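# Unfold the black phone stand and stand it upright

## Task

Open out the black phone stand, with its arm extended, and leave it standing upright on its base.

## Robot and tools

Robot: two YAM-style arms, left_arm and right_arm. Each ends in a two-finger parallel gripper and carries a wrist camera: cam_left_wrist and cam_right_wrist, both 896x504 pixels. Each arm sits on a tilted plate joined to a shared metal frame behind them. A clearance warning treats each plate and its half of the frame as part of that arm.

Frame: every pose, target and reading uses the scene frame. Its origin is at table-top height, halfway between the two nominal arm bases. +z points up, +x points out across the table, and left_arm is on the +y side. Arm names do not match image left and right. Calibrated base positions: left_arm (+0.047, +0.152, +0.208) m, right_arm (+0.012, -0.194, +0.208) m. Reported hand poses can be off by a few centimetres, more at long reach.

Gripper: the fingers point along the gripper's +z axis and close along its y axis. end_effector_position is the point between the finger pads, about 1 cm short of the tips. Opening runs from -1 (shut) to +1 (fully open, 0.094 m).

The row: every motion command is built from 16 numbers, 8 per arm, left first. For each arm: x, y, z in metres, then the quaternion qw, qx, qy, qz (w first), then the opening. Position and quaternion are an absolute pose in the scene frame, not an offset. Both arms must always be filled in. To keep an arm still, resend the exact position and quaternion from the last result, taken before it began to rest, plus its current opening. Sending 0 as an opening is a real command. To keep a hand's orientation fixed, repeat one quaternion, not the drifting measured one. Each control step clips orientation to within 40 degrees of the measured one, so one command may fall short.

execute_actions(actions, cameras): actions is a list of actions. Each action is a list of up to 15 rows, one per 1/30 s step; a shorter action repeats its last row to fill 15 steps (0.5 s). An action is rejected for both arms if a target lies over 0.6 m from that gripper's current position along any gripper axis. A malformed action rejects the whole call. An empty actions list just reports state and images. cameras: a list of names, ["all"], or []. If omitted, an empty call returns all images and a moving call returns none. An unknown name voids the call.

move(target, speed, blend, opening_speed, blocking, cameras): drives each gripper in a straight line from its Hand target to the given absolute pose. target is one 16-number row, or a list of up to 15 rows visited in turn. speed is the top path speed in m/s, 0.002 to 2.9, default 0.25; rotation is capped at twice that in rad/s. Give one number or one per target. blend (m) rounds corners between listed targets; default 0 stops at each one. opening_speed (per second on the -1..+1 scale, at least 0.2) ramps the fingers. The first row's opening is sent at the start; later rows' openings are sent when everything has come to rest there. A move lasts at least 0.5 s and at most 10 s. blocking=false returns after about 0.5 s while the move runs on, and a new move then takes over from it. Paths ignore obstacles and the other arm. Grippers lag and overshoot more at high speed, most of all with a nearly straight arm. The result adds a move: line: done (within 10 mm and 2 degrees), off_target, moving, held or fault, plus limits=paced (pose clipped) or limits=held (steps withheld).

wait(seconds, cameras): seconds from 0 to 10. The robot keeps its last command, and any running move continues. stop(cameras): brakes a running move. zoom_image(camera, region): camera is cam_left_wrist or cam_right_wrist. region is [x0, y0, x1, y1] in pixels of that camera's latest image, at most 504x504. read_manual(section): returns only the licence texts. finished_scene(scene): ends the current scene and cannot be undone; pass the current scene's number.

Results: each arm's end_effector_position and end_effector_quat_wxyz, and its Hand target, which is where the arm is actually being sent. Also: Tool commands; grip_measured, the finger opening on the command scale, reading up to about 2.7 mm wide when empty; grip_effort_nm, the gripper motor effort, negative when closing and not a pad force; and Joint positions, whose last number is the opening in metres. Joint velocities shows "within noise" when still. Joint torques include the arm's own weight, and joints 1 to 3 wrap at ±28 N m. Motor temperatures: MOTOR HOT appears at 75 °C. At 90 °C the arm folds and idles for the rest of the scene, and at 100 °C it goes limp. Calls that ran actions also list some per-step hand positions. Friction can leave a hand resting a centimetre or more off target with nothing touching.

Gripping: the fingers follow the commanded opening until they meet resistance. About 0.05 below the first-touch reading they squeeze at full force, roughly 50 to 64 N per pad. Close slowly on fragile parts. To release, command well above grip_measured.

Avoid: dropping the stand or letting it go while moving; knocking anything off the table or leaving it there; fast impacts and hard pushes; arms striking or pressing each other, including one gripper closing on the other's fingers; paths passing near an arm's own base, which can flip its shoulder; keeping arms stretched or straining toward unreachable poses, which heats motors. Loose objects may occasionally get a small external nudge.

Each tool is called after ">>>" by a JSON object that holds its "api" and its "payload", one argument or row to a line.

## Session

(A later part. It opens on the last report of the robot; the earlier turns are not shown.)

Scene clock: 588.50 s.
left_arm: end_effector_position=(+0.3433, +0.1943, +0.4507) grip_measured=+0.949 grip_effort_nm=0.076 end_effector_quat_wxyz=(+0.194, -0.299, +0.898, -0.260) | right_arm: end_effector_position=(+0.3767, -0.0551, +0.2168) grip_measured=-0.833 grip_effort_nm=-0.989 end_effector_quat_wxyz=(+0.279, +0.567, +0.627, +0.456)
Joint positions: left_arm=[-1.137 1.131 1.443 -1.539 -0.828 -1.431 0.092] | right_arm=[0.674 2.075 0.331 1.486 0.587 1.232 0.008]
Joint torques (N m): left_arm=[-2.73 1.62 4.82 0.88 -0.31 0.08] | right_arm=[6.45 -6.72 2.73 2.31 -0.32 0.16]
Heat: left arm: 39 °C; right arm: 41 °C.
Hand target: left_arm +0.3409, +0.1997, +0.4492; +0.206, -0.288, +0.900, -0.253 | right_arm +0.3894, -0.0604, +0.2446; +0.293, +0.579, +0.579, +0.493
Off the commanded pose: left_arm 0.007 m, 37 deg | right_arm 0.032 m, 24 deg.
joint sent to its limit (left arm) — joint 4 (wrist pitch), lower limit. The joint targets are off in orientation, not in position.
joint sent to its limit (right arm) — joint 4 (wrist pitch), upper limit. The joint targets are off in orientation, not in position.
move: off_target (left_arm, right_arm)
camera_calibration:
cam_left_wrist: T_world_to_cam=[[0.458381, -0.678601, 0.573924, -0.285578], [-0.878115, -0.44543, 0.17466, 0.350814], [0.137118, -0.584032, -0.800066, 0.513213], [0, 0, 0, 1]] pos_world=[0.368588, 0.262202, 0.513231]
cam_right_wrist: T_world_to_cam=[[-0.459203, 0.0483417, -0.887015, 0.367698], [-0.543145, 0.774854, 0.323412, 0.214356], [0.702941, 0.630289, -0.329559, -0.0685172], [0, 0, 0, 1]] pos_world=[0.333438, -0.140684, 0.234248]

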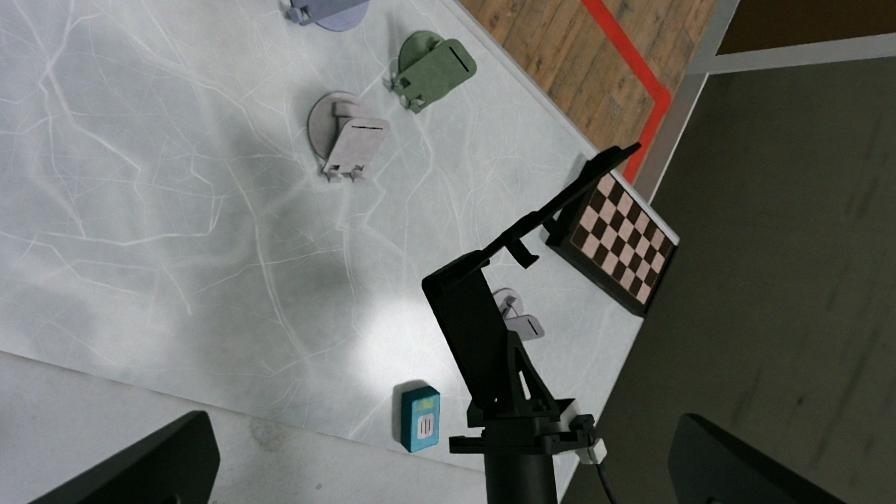

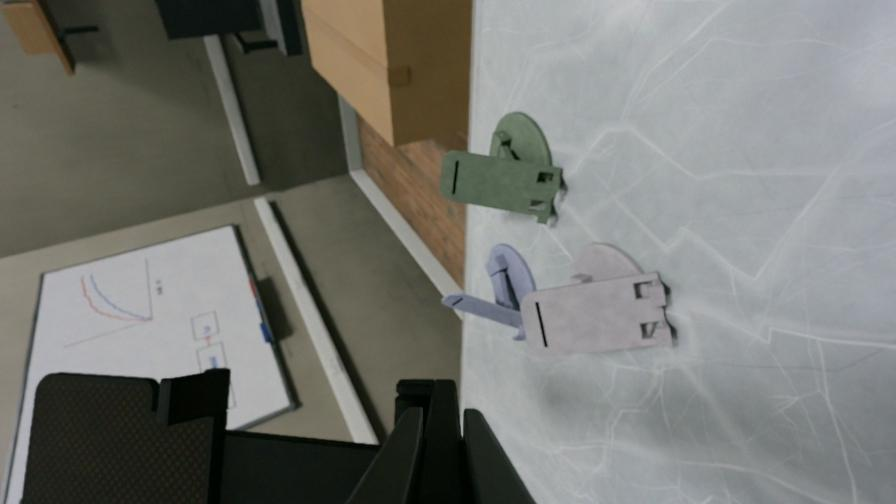

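>>> {"api": "move", "payload": {
  "target": [0.40,0.17,0.43,0.041,-0.35,0.936,0.015,0.95, 0.44, -0.08, 0.23, 0.393, 0.545, 0.491, 0.556, -1],
  "speed": 0.15,
  "cameras": ["all"]
}}

Scene clock: 593.10 s.
left_arm: end_effector_position=(+0.3981, +0.1655, +0.4280) grip_measured=+0.949 grip_effort_nm=0.076 end_effector_quat_wxyz=(+0.137, -0.334, +0.919, -0.160) | right_arm: end_effector_position=(+0.4291, -0.0756, +0.2136) grip_measured=-0.833 grip_effort_nm=-0.984 end_effector_quat_wxyz=(+0.294, +0.573, +0.592, +0.483)
Joint positions: left_arm=[-0.901 1.456 1.657 -1.542 -0.766 -1.395 0.092] | right_arm=[0.507 2.075 0.44 1.486 0.408 1.199 0.008]
Joint torques (N m): left_arm=[-2.63 -0.87 8.44 0.54 -0.12 0.03] | right_arm=[4.86 -4.88 2.71 2.27 -0.69 -0.05]
Heat: left arm: 39 °C; right arm: 41 °C.
Hand target: left_arm +0.4002, +0.1700, +0.4293; +0.139, -0.335, +0.919, -0.156 | right_arm +0.4394, -0.0806, +0.2303; +0.312, +0.570, +0.563, +0.511
Off the commanded pose: left_arm 0.005 m, 23 deg | right_arm 0.020 m, 19 deg.
joint sent to its limit (left arm) — joint 4 (wrist pitch), lower limit. The joint targets are off in orientation, not in position.
joint sent to its limit (right arm) — joint 4 (wrist pitch), upper limit. The joint targets are off in orientation, not in position.
move: off_target (left_arm, right_arm)
camera_calibration:
cam_left_wrist: T_world_to_cam=[[0.590607, -0.714987, 0.374135, -0.278388], [-0.806921, -0.52776, 0.26523, 0.336533], [0.0078175, -0.458545, -0.888637, 0.539262], [0, 0, 0, 1]] pos_world=[0.431758, 0.22584, 0.494104]
cam_right_wrist: T_world_to_cam=[[-0.397952, 0.115001, -0.91017, 0.37357], [-0.528276, 0.78239, 0.329833, 0.252577], [0.750039, 0.612079, -0.250601, -0.131867], [0, 0, 0, 1]] pos_world=[0.380999, -0.159861, 0.223658]

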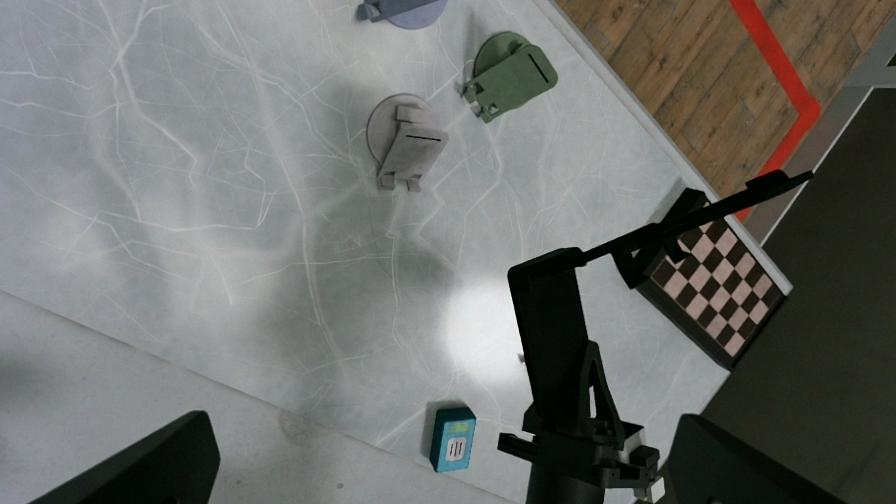

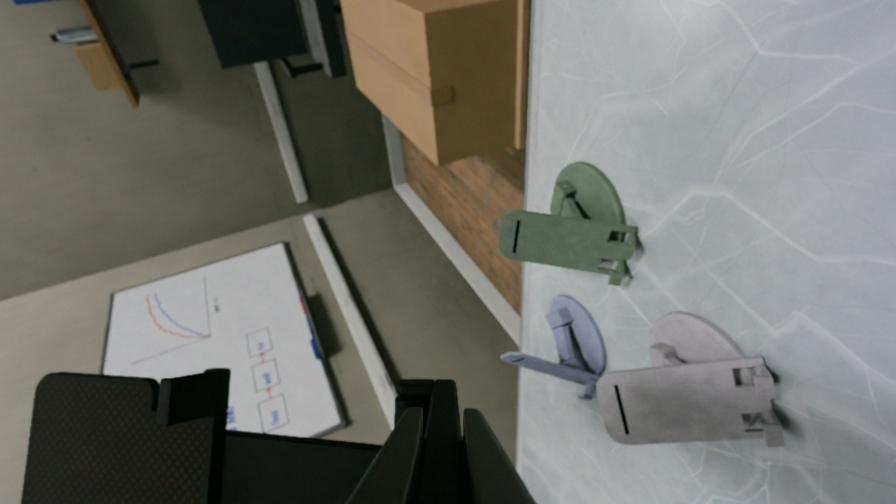

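>>> {"api": "zoom_image", "payload": {
  "camera": "cam_left_wrist",
  "region": [480, 130, 840, 400]
}}

Scaled by 1.400.

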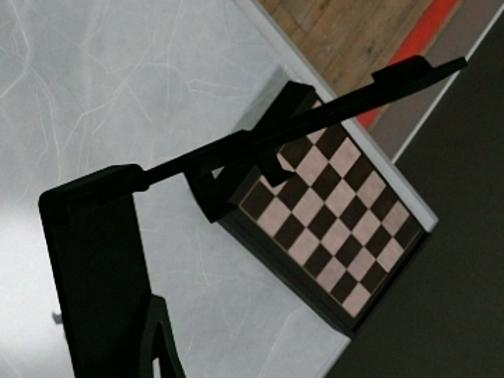

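>>> {"api": "move", "payload": {
  "target": [
    [0.36,0.2,0.43,0.041,-0.35,0.936,0.015,0.95, 0.44, -0.08, 0.235, 0.393, 0.545, 0.491, 0.556, -1],
    [0.3,0.17,0.36,0.547,0.246,0.781,-0.173,0.95, 0.44, -0.08, 0.235, 0.393, 0.545, 0.491, 0.556, -1]
  ],
  "speed": 0.15,
  "cameras": ["all"]
}}

Scene clock: 615.40 s.
left_arm: end_effector_position=(+0.3012, +0.1713, +0.3601) grip_measured=+0.949 grip_effort_nm=0.071 end_effector_quat_wxyz=(+0.542, +0.247, +0.785, -0.169) | right_arm: end_effector_position=(+0.4291, -0.0755, +0.2137) grip_measured=-0.833 grip_effort_nm=-0.984 end_effector_quat_wxyz=(+0.295, +0.572, +0.593, +0.483)
Joint positions: left_arm=[-0.793 0.154 0.467 -0.659 -0.447 0.558 0.092] | right_arm=[0.507 2.075 0.44 1.486 0.407 1.196 0.008]
Joint torques (N m): left_arm=[2.03 1.78 5.93 1.54 0.47 0.04] | right_arm=[5.65 -5.7 2.36 2.31 -0.67 -0.07]
Heat: left arm: 37 °C; right arm: 42 °C.
Hand target: left_arm +0.3000, +0.1699, +0.3601; +0.547, +0.246, +0.781, -0.173 | right_arm +0.4394, -0.0805, +0.2351; +0.314, +0.569, +0.561, +0.513
Off the commanded pose: left_arm 0.002 m, 1 deg | right_arm 0.024 m, 19 deg.
joint sent to its limit (right arm) — joint 4 (wrist pitch), upper limit. The joint targets are off in orientation, not in position.
move: off_target (right_arm)
camera_calibration:
cam_left_wrist: T_world_to_cam=[[-0.552581, -0.833373, 0.0120044, 0.303355], [-0.603791, 0.390341, -0.695033, 0.406809], [0.574536, -0.39131, -0.718878, 0.23903], [0, 0, 0, 1]] pos_world=[0.275925, 0.187548, 0.450937]
cam_right_wrist: T_world_to_cam=[[-0.397038, 0.112061, -0.910935, 0.37317], [-0.530239, 0.782117, 0.327322, 0.253806], [0.749138, 0.612973, -0.251111, -0.131427], [0, 0, 0, 1]] pos_world=[0.381197, -0.159763, 0.223855]

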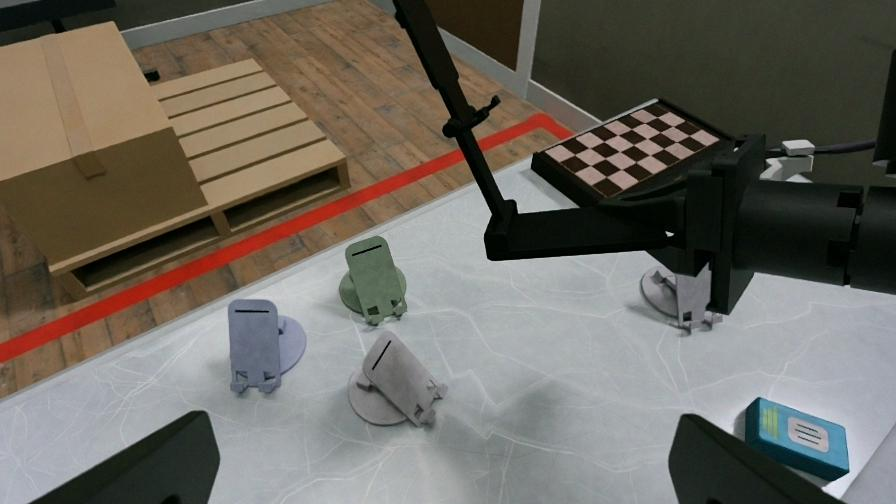

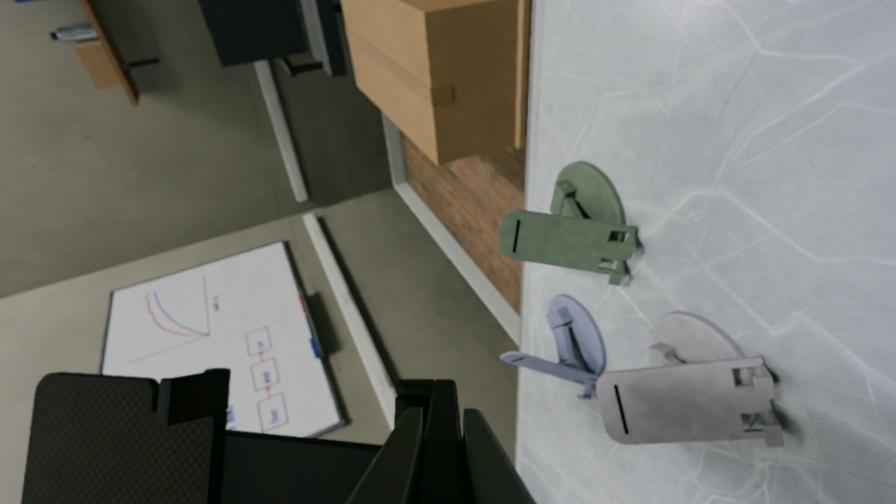

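>>> {"api": "zoom_image", "payload": {
  "camera": "cam_left_wrist",
  "region": [380, 0, 680, 300]
}}

Scaled by 1.680.

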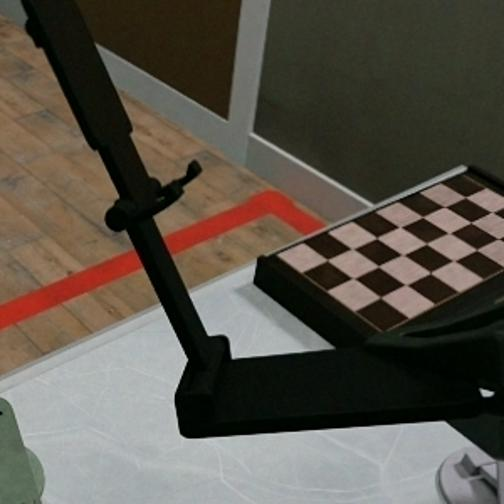

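>>> {"api": "move", "payload": {
  "target": [0.395,0.112,0.333,0.631,0.122,0.697,-0.320,-0.3, 0.44, -0.08, 0.235, 0.393, 0.545, 0.491, 0.556, -1],
  "speed": 0.12,
  "cameras": ["cam_left_wrist"]
}}

Scene clock: 652.80 s.
left_arm: end_effector_position=(+0.3993, +0.1161, +0.3384) grip_measured=-0.299 grip_effort_nm=-0.051 end_effector_quat_wxyz=(+0.637, +0.119, +0.695, -0.313) | right_arm: end_effector_position=(+0.4291, -0.0755, +0.2137) grip_measured=-0.833 grip_effort_nm=-0.989 end_effector_quat_wxyz=(+0.295, +0.572, +0.593, +0.483)
Joint positions: left_arm=[-0.177 0.891 0.177 0.674 0.398 0.398 0.033] | right_arm=[0.507 2.075 0.44 1.486 0.407 1.196 0.008]
Joint torques (N m): left_arm=[-0.61 -1.28 6.04 1.49 0.52 -0.04] | right_arm=[5.48 -5.74 2.35 2.32 -0.65 -0.09]
Heat: left arm: 37 °C; right arm: 43 °C.
Hand target: left_arm +0.3950, +0.1120, +0.3331; +0.630, +0.122, +0.697, -0.320 | right_arm +0.4394, -0.0805, +0.2351; +0.314, +0.569, +0.561, +0.513
Off the commanded pose: left_arm 0.008 m, 1 deg | right_arm 0.024 m, 19 deg.
joint sent to its limit (right arm) — joint 4 (wrist pitch), upper limit. The joint targets are off in orientation, not in position.
move: off_target (right_arm)
camera_calibration:
cam_left_wrist: T_world_to_cam=[[-0.546907, -0.780329, 0.303281, 0.204862], [-0.504424, 0.0180182, -0.863268, 0.533065], [0.668169, -0.62511, -0.403471, 0.0284368], [0, 0, 0, 1]] pos_world=[0.36193, 0.168031, 0.40952]
Images, in order (width x height): cam_left_wrist 896x504.

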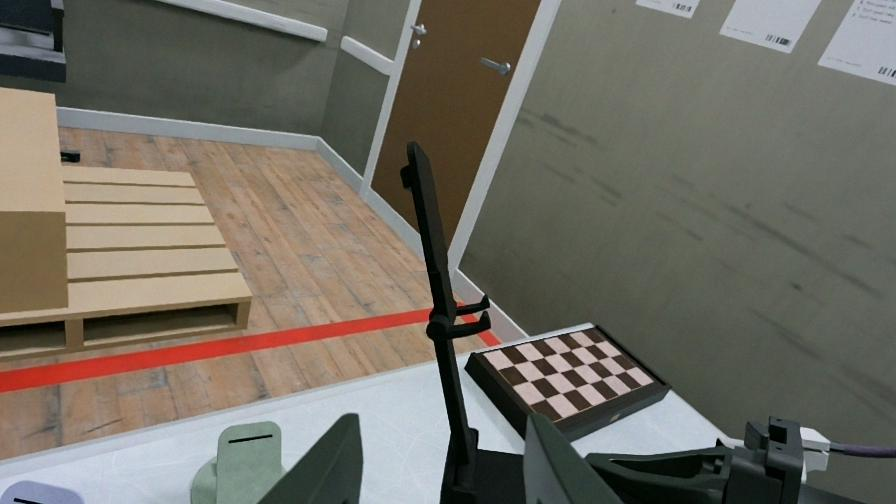

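>>> {"api": "zoom_image", "payload": {
  "camera": "cam_left_wrist",
  "region": [350, 130, 560, 500]
}}

Scaled by 1.362.

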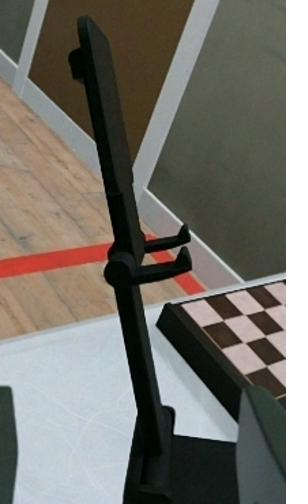

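>>> {"api": "zoom_image", "payload": {
  "camera": "cam_left_wrist",
  "region": [380, 130, 510, 240]
}}

>>> {"api": "zoom_image", "payload": {
  "camera": "cam_left_wrist",
  "region": [390, 230, 510, 360]
}}

Scaled by 3.877.

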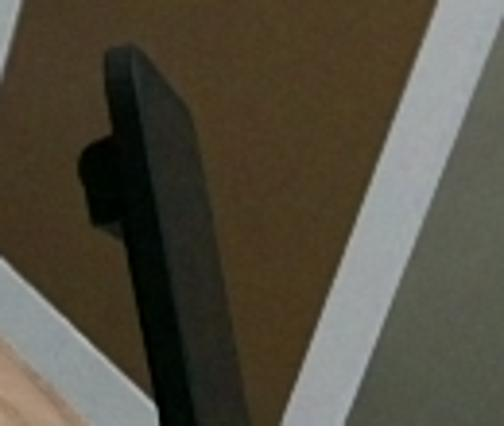

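Scaled by 3.877.

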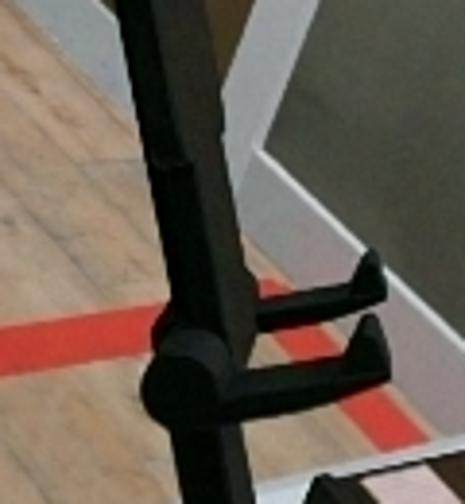

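>>> {"api": "move", "payload": {
  "target": [
    [0.463,0.061,0.327,0.631,0.122,0.697,-0.320,-0.3, 0.44, -0.08, 0.235, 0.393, 0.545, 0.491, 0.556, -1],
    [0.463,0.061,0.327,0.631,0.122,0.697,-0.320,-1, 0.44, -0.08, 0.235, 0.393, 0.545, 0.491, 0.556, -1]
  ],
  "speed": 0.08,
  "opening_speed": 0.4,
  "cameras": ["cam_left_wrist"]
}}

Scene clock: 687.77 s.
left_arm: end_effector_position=(+0.4607, +0.0669, +0.3219) grip_measured=-0.993 grip_effort_nm=-0.379 end_effector_quat_wxyz=(+0.628, +0.119, +0.702, -0.315) | right_arm: end_effector_position=(+0.4291, -0.0755, +0.2137) grip_measured=-0.833 grip_effort_nm=-0.989 end_effector_quat_wxyz=(+0.295, +0.572, +0.593, +0.483)
Joint positions: left_arm=[-0.285 1.428 0.365 1.005 0.282 0.389 0] | right_arm=[0.507 2.075 0.44 1.486 0.407 1.196 0.008]
Joint torques (N m): left_arm=[-5.15 -3.21 7.69 1.5 0.36 -0.03] | right_arm=[5.57 -5.71 2.47 2.32 -0.64 -0.05]
Heat: left arm: 40 °C; right arm: 44 °C.
Hand target: left_arm +0.4628, +0.0611, +0.3271; +0.631, +0.122, +0.697, -0.320 | right_arm +0.4394, -0.0805, +0.2351; +0.314, +0.569, +0.561, +0.513
Off the commanded pose: left_arm 0.008 m, 1 deg | right_arm 0.024 m, 19 deg.
joint sent to its limit (right arm) — joint 4 (wrist pitch), upper limit. The joint targets are off in orientation, not in position.
move: off_target (right_arm)
camera_calibration:
cam_left_wrist: T_world_to_cam=[[-0.545906, -0.777384, 0.312509, 0.201442], [-0.522647, 0.0244365, -0.852199, 0.554979], [0.654849, -0.628552, -0.419637, -0.0383634], [0, 0, 0, 1]] pos_world=[0.425149, 0.118922, 0.393902]
Images, in order (width x height): cam_left_wrist 896x504.

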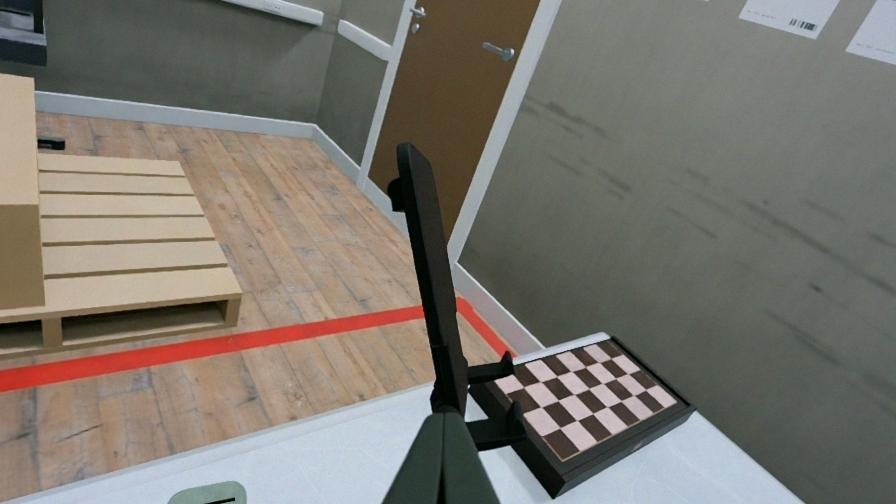

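>>> {"api": "move", "payload": {
  "target": [
    [0.455,0.067,0.305,0.631,0.122,0.697,-0.320,-0.3, 0.44, -0.08, 0.235, 0.393, 0.545, 0.491, 0.556, -1],
    [0.49,0.035,0.298,0.631,0.122,0.697,-0.320,-0.3, 0.44, -0.08, 0.235, 0.393, 0.545, 0.491, 0.556, -1]
  ],
  "speed": 0.08,
  "cameras": ["cam_left_wrist"]
}}

Scene clock: 696.00 s.
left_arm: end_effector_position=(+0.4905, +0.0446, +0.2971) grip_measured=-0.301 grip_effort_nm=0.081 end_effector_quat_wxyz=(+0.633, +0.117, +0.698, -0.313) | right_arm: end_effector_position=(+0.4291, -0.0758, +0.2134) grip_measured=-0.833 grip_effort_nm=-0.984 end_effector_quat_wxyz=(+0.295, +0.573, +0.593, +0.482)
Joint positions: left_arm=[-0.269 1.699 0.473 1.18 0.3 0.389 0.033] | right_arm=[0.507 2.075 0.44 1.486 0.409 1.196 0.008]
Joint torques (N m): left_arm=[-6.38 -4.26 6.38 1.49 0.37 -0.03] | right_arm=[5.57 -5.64 2.58 2.36 -0.71 -0.09]
Heat: left arm: 40 °C; right arm: 44 °C.
Hand target: left_arm +0.4897, +0.0352, +0.2980; +0.631, +0.122, +0.697, -0.320 | right_arm +0.4394, -0.0805, +0.2351; +0.314, +0.569, +0.561, +0.513
Off the commanded pose: left_arm 0.010 m, 1 deg | right_arm 0.025 m, 19 deg.
joint sent to its limit (right arm) — joint 4 (wrist pitch), upper limit. The joint targets are off in orientation, not in position.
move: off_target (right_arm)
camera_calibration:
cam_left_wrist: T_world_to_cam=[[-0.543723, -0.780009, 0.309761, 0.207932], [-0.513657, 0.0173953, -0.857819, 0.547502], [0.663718, -0.625527, -0.410115, -0.0895776], [0, 0, 0, 1]] pos_world=[0.45374, 0.0966319, 0.368511]
Images, in order (width x height): cam_left_wrist 896x504.

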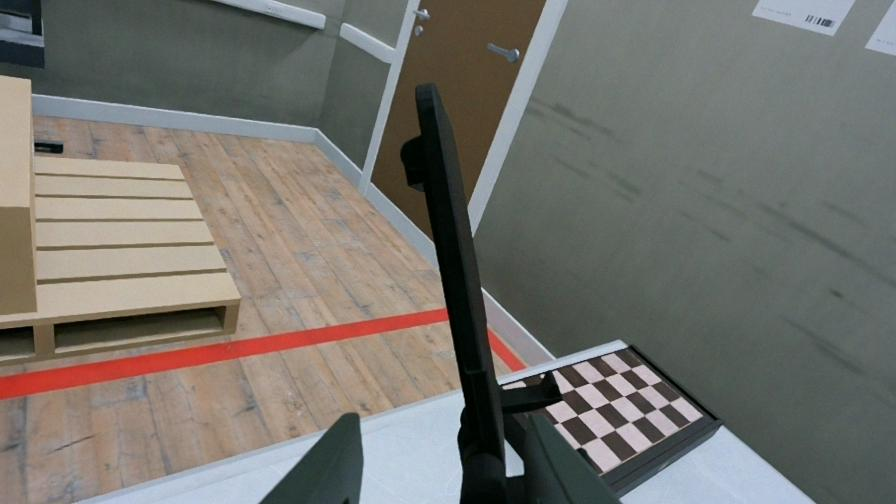

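>>> {"api": "move", "payload": {
  "target": [
    [0.518,0.008,0.293,0.631,0.122,0.697,-0.320,-0.3, 0.44, -0.08, 0.235, 0.393, 0.545, 0.491, 0.556, -1],
    [0.518,0.008,0.293,0.631,0.122,0.697,-0.320,-1, 0.44, -0.08, 0.235, 0.393, 0.545, 0.491, 0.556, -1]
  ],
  "speed": 0.06,
  "opening_speed": 0.4,
  "cameras": ["cam_left_wrist"]
}}

Scene clock: 704.00 s.
left_arm: end_effector_position=(+0.5171, +0.0157, +0.3050) grip_measured=-0.906 grip_effort_nm=-1.009 end_effector_quat_wxyz=(+0.634, +0.095, +0.684, -0.348) | right_arm: end_effector_position=(+0.4291, -0.0819, +0.2098) grip_measured=-0.833 grip_effort_nm=-0.984 end_effector_quat_wxyz=(+0.301, +0.585, +0.590, +0.468)
Joint positions: left_arm=[-0.319 1.839 0.612 1.211 0.292 0.309 0.004] | right_arm=[0.507 2.075 0.44 1.486 0.449 1.201 0.008]
Joint torques (N m): left_arm=[-6.04 -4.68 6.64 1.23 0 0.92] | right_arm=[6.12 -5.72 2.61 2.33 -0.95 -0.08]
Motor temperatures (°C): left_arm=[30 33 32 40 35 29 27] | right_arm=[32 35 28 45 30 28 33]
Heat: left arm: 40 °C; right arm: 45 °C.
Hand target: left_arm +0.5173, +0.0083, +0.2931; +0.631, +0.122, +0.696, -0.321 | right_arm +0.4392, -0.0808, +0.2353; +0.315, +0.572, +0.559, +0.511
Off the commanded pose: left_arm 0.014 m, 5 deg | right_arm 0.028 m, 19 deg.
joint sent to its limit (right arm) — joint 4 (wrist pitch), upper limit. The joint targets are off in orientation, not in position.
move: off_target (left_arm, right_arm); target 2's new opening was sent with left_arm's hand 0.019 m and 3 deg from that target
camera_calibration:
cam_left_wrist: T_world_to_cam=[[-0.555504, -0.741741, 0.375813, 0.182797], [-0.51612, -0.0467847, -0.855238, 0.569999], [0.651947, -0.669053, -0.356838, -0.131618], [0, 0, 0, 1]] pos_world=[0.48154, 0.0741957, 0.371821]
Images, in order (width x height): cam_left_wrist 896x504.

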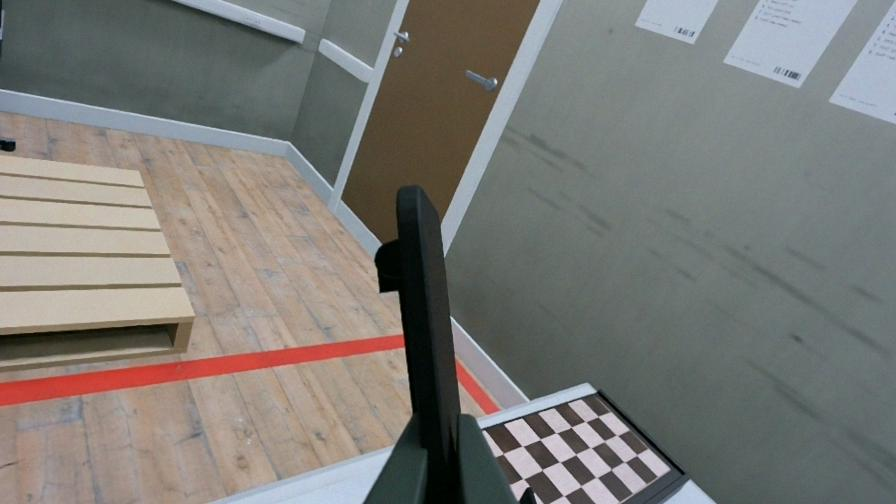

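>>> {"api": "move", "payload": {
  "target": [0.495,-0.015,0.314,-0.184,0.683,-0.557,0.0,-1, 0.44, -0.08, 0.235, 0.393, 0.545, 0.491, 0.556, -1],
  "speed": 0.002,
  "blocking": false
}}

>>> {"api": "stop", "payload": {

}}

>>> {"api": "move", "payload": {
  "target": [0.497,-0.014,0.316,0.436,-0.184,0.683,-0.557,-1, 0.44, -0.08, 0.235, 0.393, 0.545, 0.491, 0.556, -1],
  "speed": 0.08,
  "cameras": ["all"]
}}

Scene clock: 711.17 s.
left_arm: end_effector_position=(+0.5170, +0.0156, +0.3053) grip_measured=-0.907 grip_effort_nm=-1.013 end_effector_quat_wxyz=(+0.634, +0.095, +0.684, -0.349) | right_arm: end_effector_position=(+0.4291, -0.0819, +0.2098) grip_measured=-0.833 grip_effort_nm=-0.984 end_effector_quat_wxyz=(+0.301, +0.585, +0.590, +0.468)
Joint positions: left_arm=[-0.319 1.839 0.612 1.212 0.294 0.306 0.004] | right_arm=[0.507 2.075 0.44 1.486 0.449 1.202 0.008]
Joint torques (N m): left_arm=[-5.97 -4.85 6.3 1.23 0.02 0.91] | right_arm=[6.16 -6.23 2.07 2.29 -0.98 -0.06]
Heat: left arm: 39 °C; right arm: 45 °C.
Hand target: left_arm +0.5167, +0.0086, +0.2933; +0.631, +0.121, +0.695, -0.322 | right_arm +0.4383, -0.0815, +0.2352; +0.315, +0.572, +0.560, +0.510
Tool commands: left_gripper/opening=-1.0 right_gripper/opening=-1.0
Off the commanded pose: left_arm 0.039 m, 123 deg | right_arm 0.028 m, 19 deg.
move: running
camera_calibration:
cam_left_wrist: T_world_to_cam=[[-0.556066, -0.740193, 0.378026, 0.182203], [-0.516302, -0.0487979, -0.855015, 0.570334], [0.651323, -0.670621, -0.355029, -0.131668], [0, 0, 0, 1]] pos_world=[0.48154, 0.0743976, 0.372021]
cam_right_wrist: T_world_to_cam=[[-0.412101, 0.114059, -0.903971, 0.375525], [-0.495806, 0.804309, 0.327511, 0.247111], [0.764428, 0.583162, -0.274906, -0.132467], [0, 0, 0, 1]] pos_world=[0.378535, -0.164336, 0.222116]

Scene clock: 711.40 s.
left_arm: end_effector_position=(+0.5170, +0.0156, +0.3053) grip_measured=-0.907 grip_effort_nm=-1.013 end_effector_quat_wxyz=(+0.634, +0.094, +0.684, -0.350) | right_arm: end_effector_position=(+0.4291, -0.0819, +0.2098) grip_measured=-0.833 grip_effort_nm=-0.989 end_effector_quat_wxyz=(+0.301, +0.586, +0.590, +0.468)
Joint positions: left_arm=[-0.319 1.839 0.612 1.212 0.294 0.306 0.004] | right_arm=[0.507 2.075 0.44 1.486 0.449 1.202 0.008]
Joint velocities: within noise
Joint torques (N m): left_arm=[-5.94 -4.83 6.27 1.24 0.02 0.91] | right_arm=[6.13 -6.26 2.28 2.28 -0.98 -0.07]
Motor temperatures (°C): left_arm=[30 33 32 39 35 30 28] | right_arm=[33 35 28 45 30 28 33]
Heat: left arm: 39 °C; right arm: 45 °C.
Hand target: left_arm +0.5166, +0.0086, +0.2932; +0.631, +0.121, +0.695, -0.323 | right_arm +0.4383, -0.0815, +0.2352; +0.314, +0.572, +0.560, +0.510
Tool commands: left_gripper/opening=-1.0 right_gripper/opening=-1.0
Off the commanded pose: left_arm 0.039 m, 123 deg | right_arm 0.028 m, 19 deg.
earlier move: stopped
camera_calibration:
cam_left_wrist: T_world_to_cam=[[-0.555958, -0.740089, 0.37839, 0.182008], [-0.516546, -0.0490348, -0.854854, 0.57041], [0.651222, -0.670719, -0.355029, -0.131612], [0, 0, 0, 1]] pos_world=[0.481541, 0.0743979, 0.372021]
cam_right_wrist: T_world_to_cam=[[-0.412175, 0.11442, -0.903892, 0.375554], [-0.495648, 0.804278, 0.327826, 0.246927], [0.76449, 0.583134, -0.274791, -0.132444], [0, 0, 0, 1]] pos_world=[0.378435, -0.164336, 0.222117]

Scene clock: 717.47 s.
left_arm: end_effector_position=(+0.5134, +0.0071, +0.3093) grip_measured=-0.932 grip_effort_nm=-1.013 end_effector_quat_wxyz=(+0.472, -0.192, +0.688, -0.517) | right_arm: end_effector_position=(+0.4289, -0.0867, +0.2070) grip_measured=-0.833 grip_effort_nm=-0.989 end_effector_quat_wxyz=(+0.317, +0.580, +0.601, +0.449)
Joint positions: left_arm=[-0.415 1.839 0.594 1.23 0.09 -0.43 0.003] | right_arm=[0.507 2.075 0.44 1.486 0.48 1.155 0.008]
Joint torques (N m): left_arm=[-8.59 -6.65 4.15 1.19 0.83 -0.74] | right_arm=[6.01 -5.85 2.09 2.3 -1.32 0.49]
Heat: left arm: 39 °C; right arm: 45 °C.
Hand target: left_arm +0.4967, -0.0132, +0.3156; +0.436, -0.184, +0.684, -0.556 | right_arm +0.4388, -0.0812, +0.2355; +0.315, +0.571, +0.560, +0.511
Off the commanded pose: left_arm 0.028 m, 6 deg | right_arm 0.031 m, 20 deg.
joint sent to its limit (right arm) — joint 4 (wrist pitch), upper limit. The joint targets are off in orientation, not in position.
move: off_target (left_arm, right_arm)
camera_calibration:
cam_left_wrist: T_world_to_cam=[[-0.200668, -0.384214, 0.901172, -0.174516], [-0.800191, -0.46641, -0.377036, 0.572218], [0.565178, -0.796769, -0.213851, -0.132137], [0, 0, 0, 1]] pos_world=[0.497545, 0.0945537, 0.344758]
cam_right_wrist: T_world_to_cam=[[-0.416738, 0.0664642, -0.906593, 0.371916], [-0.489346, 0.824083, 0.285355, 0.259364], [0.766074, 0.562556, -0.310903, -0.125231], [0, 0, 0, 1]] pos_world=[0.377847, -0.168008, 0.224231]

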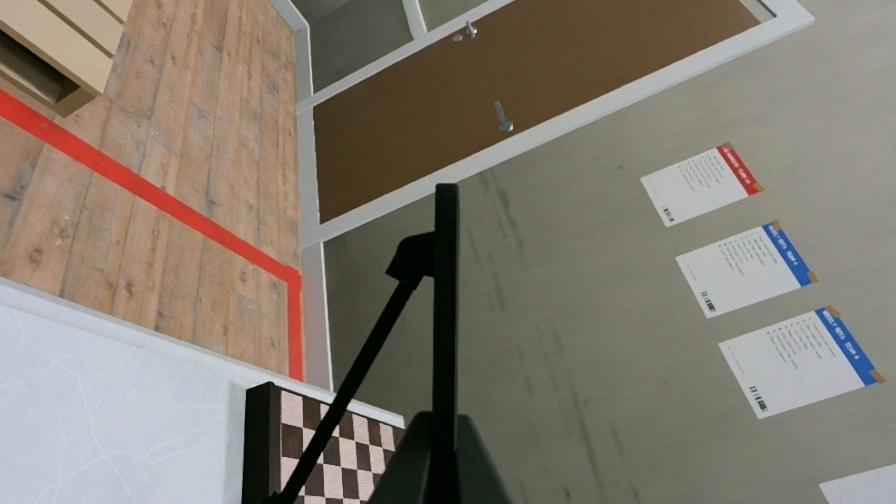

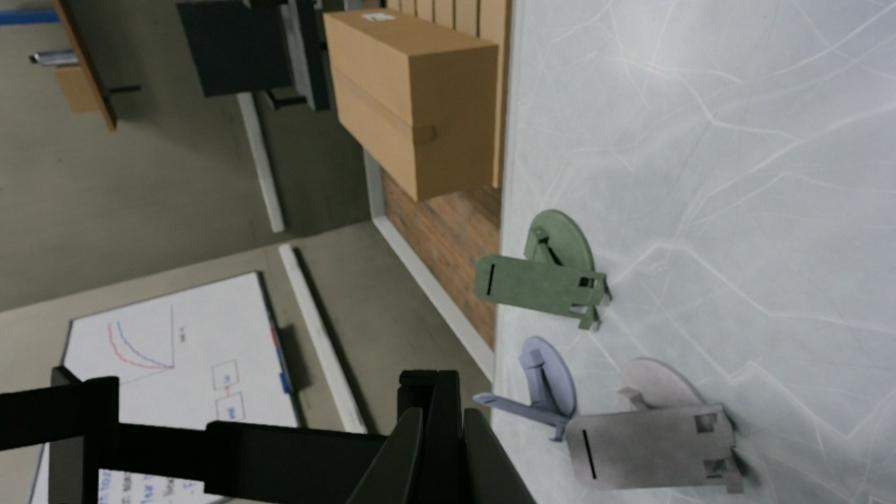

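>>> {"api": "move", "payload": {
  "target": [0.490,-0.024,0.321,0.36,-0.27,0.653,-0.609,-1, 0.44, -0.08, 0.235, 0.393, 0.545, 0.491, 0.556, -1],
  "speed": 0.08,
  "cameras": ["all"]
}}

Scene clock: 722.53 s.
left_arm: end_effector_position=(+0.5113, +0.0057, +0.3129) grip_measured=-0.933 grip_effort_nm=-1.013 end_effector_quat_wxyz=(+0.412, -0.288, +0.659, -0.560) | right_arm: end_effector_position=(+0.4287, -0.0895, +0.2054) grip_measured=-0.833 grip_effort_nm=-0.989 end_effector_quat_wxyz=(+0.324, +0.578, +0.607, +0.438)
Joint positions: left_arm=[-0.45 1.839 0.586 1.248 0.02 -0.677 0.003] | right_arm=[0.507 2.075 0.44 1.486 0.498 1.133 0.008]
Joint torques (N m): left_arm=[-9.4 -5.86 3.97 1.17 1.16 -0.92] | right_arm=[6 -5.96 2.25 2.32 -1.49 0.65]
Heat: left arm: 39 °C; right arm: 45 °C.
Hand target: left_arm +0.4892, -0.0224, +0.3206; +0.360, -0.271, +0.655, -0.607 | right_arm +0.4385, -0.0814, +0.2357; +0.315, +0.571, +0.560, +0.511
Off the commanded pose: left_arm 0.037 m, 9 deg | right_arm 0.033 m, 21 deg.
joint sent to its limit (right arm) — joint 4 (wrist pitch), upper limit. The joint targets are off in orientation, not in position.
move: off_target (left_arm, right_arm)
camera_calibration:
cam_left_wrist: T_world_to_cam=[[-0.0583952, -0.197843, 0.978493, -0.276708], [-0.816683, -0.554231, -0.160799, 0.512616], [0.574124, -0.808509, -0.129211, -0.162291], [0, 0, 0, 1]] pos_world=[0.495662, 0.098149, 0.332216]
cam_right_wrist: T_world_to_cam=[[-0.420685, 0.0430864, -0.906183, 0.370093], [-0.484031, 0.83416, 0.264368, 0.26497], [0.767292, 0.549837, -0.330064, -0.12174], [0, 0, 0, 1]] pos_world=[0.377357, -0.170037, 0.225141]

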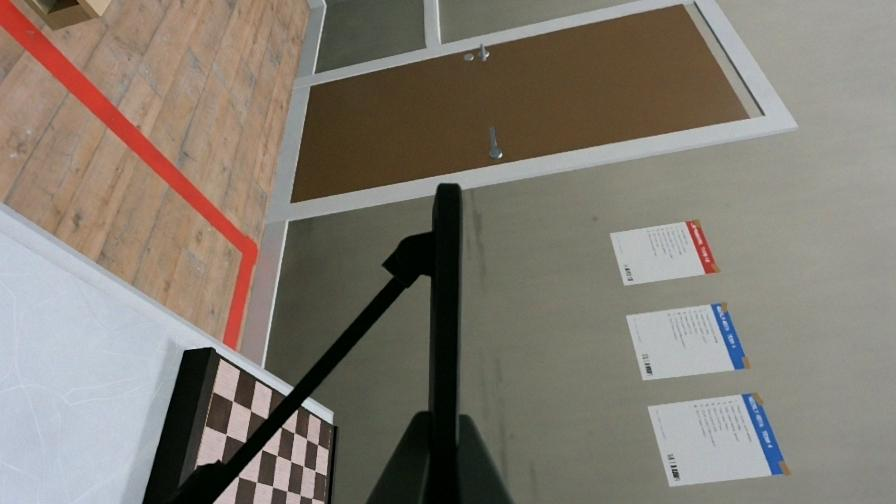

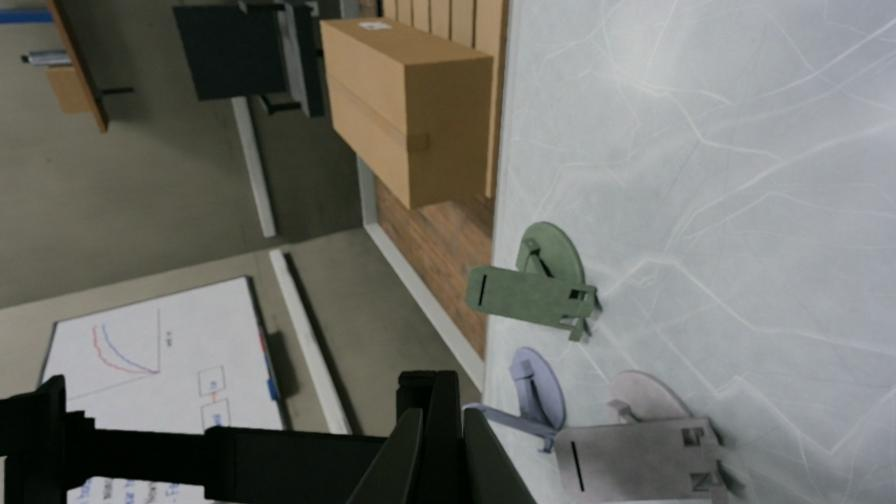

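>>> {"api": "move", "payload": {
  "target": [
    [0.509,0.002,0.315,0.412,-0.288,0.659,-0.56,-1, 0.435, -0.085, 0.23, 0.393, 0.545, 0.491, 0.556, -1],
    [0.509,0.002,0.315,0.412,-0.288,0.659,-0.56,-0.4, 0.435, -0.085, 0.23, 0.393, 0.545, 0.491, 0.556, -1],
    [0.41,0.06,0.319,0.412,-0.288,0.659,-0.56,-0.4, 0.435, -0.085, 0.23, 0.393, 0.545, 0.491, 0.556, -1],
    [0.36,0.15,0.40,0.547,0.246,0.781,-0.173,0.95, 0.435, -0.085, 0.23, 0.393, 0.545, 0.491, 0.556, -1]
  ],
  "speed": 0.12,
  "opening_speed": 0.6,
  "cameras": ["all"]
}}

Scene clock: 736.67 s.
left_arm: end_effector_position=(+0.3595, +0.1449, +0.3897) grip_measured=-0.401 grip_effort_nm=0.066 end_effector_quat_wxyz=(+0.536, +0.249, +0.788, -0.171) | right_arm: end_effector_position=(+0.4254, -0.0775, +0.2084) grip_measured=-0.833 grip_effort_nm=-0.984 end_effector_quat_wxyz=(+0.294, +0.567, +0.603, +0.478)
Joint positions: left_arm=[-0.735 0.555 0.576 -0.374 -0.391 0.572 0.028] | right_arm=[0.494 2.075 0.426 1.486 0.394 1.18 0.008]
Joint torques (N m): left_arm=[-1.17 0.68 10.32 1.34 0.28 0.02] | right_arm=[5.14 -6.75 1.43 2.34 -0.73 0.12]
Heat: left arm: 39 °C; right arm: 45 °C.
Hand target: left_arm +0.3601, +0.1500, +0.3998; +0.547, +0.246, +0.781, -0.173 | right_arm +0.4348, -0.0854, +0.2300; +0.310, +0.569, +0.565, +0.511
Tool commands: left_gripper/opening=-0.4 right_gripper/opening=-1.0
Off the commanded pose: left_arm 0.011 m, 1 deg | right_arm 0.025 m, 19 deg.
joint sent to its limit (right arm) — joint 4 (wrist pitch), upper limit. The joint targets are off in orientation, not in position.
move: off_target (left_arm, right_arm; path cut at 10 s); path passed 3 of 4 targets; target 4's new opening was not sent
camera_calibration:
cam_left_wrist: T_world_to_cam=[[-0.558429, -0.829387, 0.0165799, 0.312986], [-0.609183, 0.396434, -0.686831, 0.470769], [0.563075, -0.393646, -0.726628, 0.224014], [0, 0, 0, 1]] pos_world=[0.335428, 0.16114, 0.480925]
cam_right_wrist: T_world_to_cam=[[-0.405045, 0.0894442, -0.909911, 0.368566], [-0.539471, 0.780121, 0.31683, 0.261094], [0.73818, 0.619201, -0.267732, -0.120126], [0, 0, 0, 1]] pos_world=[0.378813, -0.162269, 0.220478]

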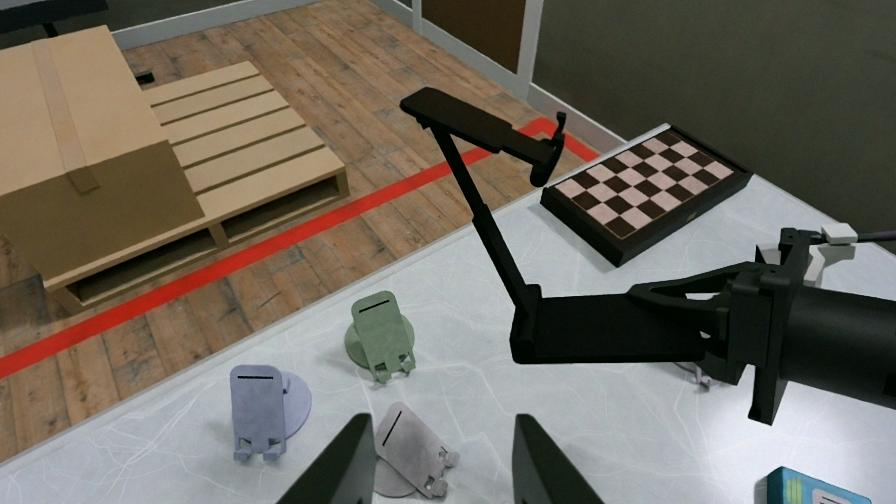

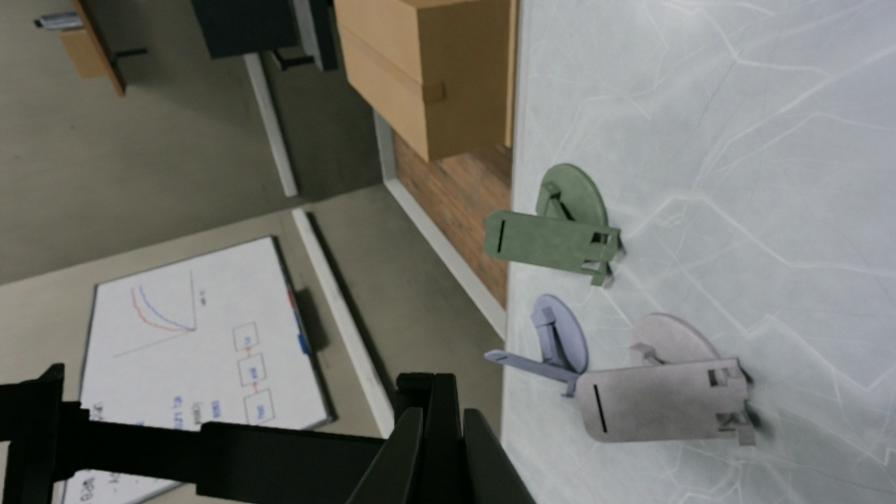

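>>> {"api": "move", "payload": {
  "target": [
    [0.44,0.08,0.46,0.15,-0.3,0.94,0.02,0.95, 0.435, -0.085, 0.23, 0.393, 0.545, 0.491, 0.556, -1],
    [0.53,-0.01,0.46,0.039,-0.446,0.894,0.019,0.95, 0.435, -0.085, 0.23, 0.393, 0.545, 0.491, 0.556, -1]
  ],
  "speed": 0.2,
  "cameras": ["cam_left_wrist"]
}}

Scene clock: 754.50 s.
left_arm: end_effector_position=(+0.5280, -0.0098, +0.4653) grip_measured=+0.949 grip_effort_nm=0.076 end_effector_quat_wxyz=(+0.184, -0.419, +0.866, -0.204) | right_arm: end_effector_position=(+0.4254, -0.0774, +0.2084) grip_measured=-0.833 grip_effort_nm=-0.984 end_effector_quat_wxyz=(+0.294, +0.567, +0.603, +0.478)
Joint positions: left_arm=[-0.932 2.329 2.671 -1.545 -0.859 -1.504 0.092] | right_arm=[0.494 2.075 0.426 1.486 0.394 1.18 0.008]
Joint torques (N m): left_arm=[-6.97 -6.22 7.57 0.75 -0.08 -0.08] | right_arm=[5.04 -6.54 1.78 2.26 -0.67 0.13]
Heat: left arm: 40 °C; right arm: 46 °C.
Hand target: left_arm +0.5297, -0.0098, +0.4594; +0.183, -0.420, +0.867, -0.196 | right_arm +0.4348, -0.0854, +0.2300; +0.310, +0.569, +0.565, +0.511
Off the commanded pose: left_arm 0.006 m, 31 deg | right_arm 0.025 m, 19 deg.
joint sent to its limit (left arm) — joint 4 (wrist pitch), lower limit. The joint targets are off in orientation, not in position.
joint sent to its limit (right arm) — joint 4 (wrist pitch), upper limit. The joint targets are off in orientation, not in position.
move: off_target (left_arm, right_arm)
camera_calibration:
cam_left_wrist: T_world_to_cam=[[0.669418, -0.552656, 0.496438, -0.591312], [-0.717823, -0.653315, 0.240645, 0.30219], [0.191337, -0.517447, -0.83405, 0.368222], [0, 0, 0, 1]] pos_world=[0.542299, 0.0611691, 0.527945]
Images, in order (width x height): cam_left_wrist 896x504.

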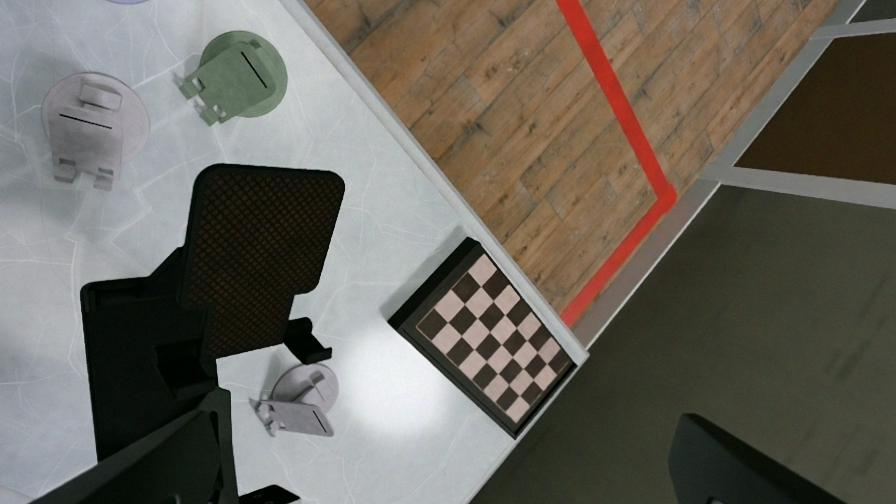

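>>> {"api": "move", "payload": {
  "target": [0.53,0.006,0.40,0.039,-0.446,0.894,0.019,0.95, 0.435, -0.085, 0.23, 0.393, 0.545, 0.491, 0.556, -1],
  "speed": 0.12,
  "cameras": ["cam_left_wrist"]
}}

Scene clock: 760.50 s.
left_arm: end_effector_position=(+0.5304, -0.0004, +0.4026) grip_measured=+0.949 grip_effort_nm=0.076 end_effector_quat_wxyz=(+0.136, -0.430, +0.882, -0.140) | right_arm: end_effector_position=(+0.4254, -0.0774, +0.2084) grip_measured=-0.833 grip_effort_nm=-0.984 end_effector_quat_wxyz=(+0.294, +0.567, +0.603, +0.478)
Joint positions: left_arm=[-0.83 2.329 2.538 -1.545 -0.806 -1.54 0.092] | right_arm=[0.494 2.075 0.426 1.486 0.394 1.18 0.008]
Joint torques (N m): left_arm=[-7.34 -9.02 5.55 0.46 -0.16 -0.09] | right_arm=[4.88 -6.5 1.5 2.34 -0.71 0.12]
Heat: left arm: 39 °C; right arm: 46 °C.
Hand target: left_arm +0.5298, +0.0060, +0.3995; +0.135, -0.432, +0.882, -0.132 | right_arm +0.4348, -0.0854, +0.2300; +0.310, +0.569, +0.565, +0.511
Off the commanded pose: left_arm 0.007 m, 22 deg | right_arm 0.025 m, 19 deg.
joint sent to its limit (left arm) — joint 4 (wrist pitch), lower limit. The joint targets are off in orientation, not in position.
joint sent to its limit (right arm) — joint 4 (wrist pitch), upper limit. The joint targets are off in orientation, not in position.
move: off_target (left_arm, right_arm)
camera_calibration:
cam_left_wrist: T_world_to_cam=[[0.737239, -0.576376, 0.35252, -0.534732], [-0.671949, -0.67991, 0.293609, 0.279495], [0.0704531, -0.453335, -0.888551, 0.406312], [0, 0, 0, 1]] pos_world=[0.553406, 0.066021, 0.467471]
Images, in order (width x height): cam_left_wrist 896x504.

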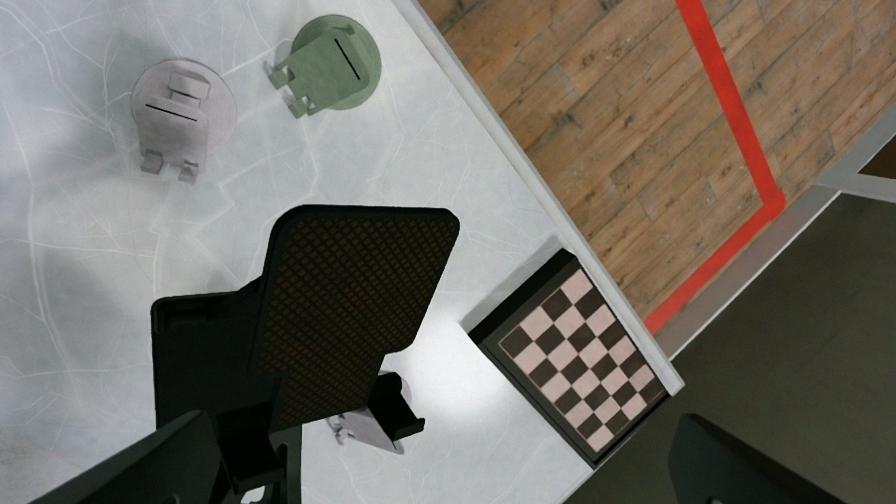

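>>> {"api": "move", "payload": {
  "target": [0.53,0.012,0.36,0.039,-0.446,0.894,0.019,0.95, 0.435, -0.085, 0.23, 0.393, 0.545, 0.491, 0.556, -1],
  "speed": 0.08,
  "cameras": ["cam_left_wrist"]
}}

Scene clock: 766.00 s.
left_arm: end_effector_position=(+0.5325, +0.0117, +0.3699) grip_measured=+0.949 grip_effort_nm=0.076 end_effector_quat_wxyz=(+0.112, -0.441, +0.884, -0.106) | right_arm: end_effector_position=(+0.4254, -0.0774, +0.2084) grip_measured=-0.833 grip_effort_nm=-0.979 end_effector_quat_wxyz=(+0.294, +0.567, +0.603, +0.478)
Joint positions: left_arm=[-0.768 2.329 2.479 -1.545 -0.784 -1.554 0.092] | right_arm=[0.494 2.075 0.426 1.486 0.394 1.18 0.008]
Joint torques (N m): left_arm=[-7.39 -7.76 5.7 0.34 -0.12 -0.08] | right_arm=[4.9 -6.6 1.76 2.35 -0.67 0.12]
Heat: left arm: 39 °C; right arm: 46 °C.
Hand target: left_arm +0.5298, +0.0122, +0.3597; +0.108, -0.437, +0.888, -0.090 | right_arm +0.4348, -0.0854, +0.2300; +0.310, +0.569, +0.565, +0.511
Off the commanded pose: left_arm 0.010 m, 17 deg | right_arm 0.025 m, 19 deg.
joint sent to its limit (left arm) — joint 4 (wrist pitch), lower limit. The joint targets are off in orientation, not in position.
joint sent to its limit (right arm) — joint 4 (wrist pitch), upper limit. The joint targets are off in orientation, not in position.
move: off_target (left_arm, right_arm)
camera_calibration:
cam_left_wrist: T_world_to_cam=[[0.772766, -0.572303, 0.274411, -0.507826], [-0.634591, -0.704359, 0.318077, 0.270006], [0.0112478, -0.419938, -0.907483, 0.420799], [0, 0, 0, 1]] pos_world=[0.559042, 0.0762602, 0.435339]
Images, in order (width x height): cam_left_wrist 896x504.

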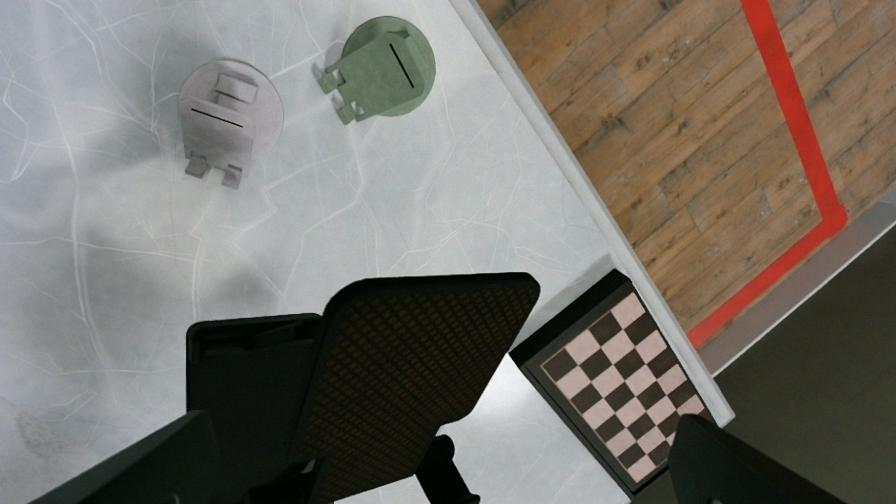

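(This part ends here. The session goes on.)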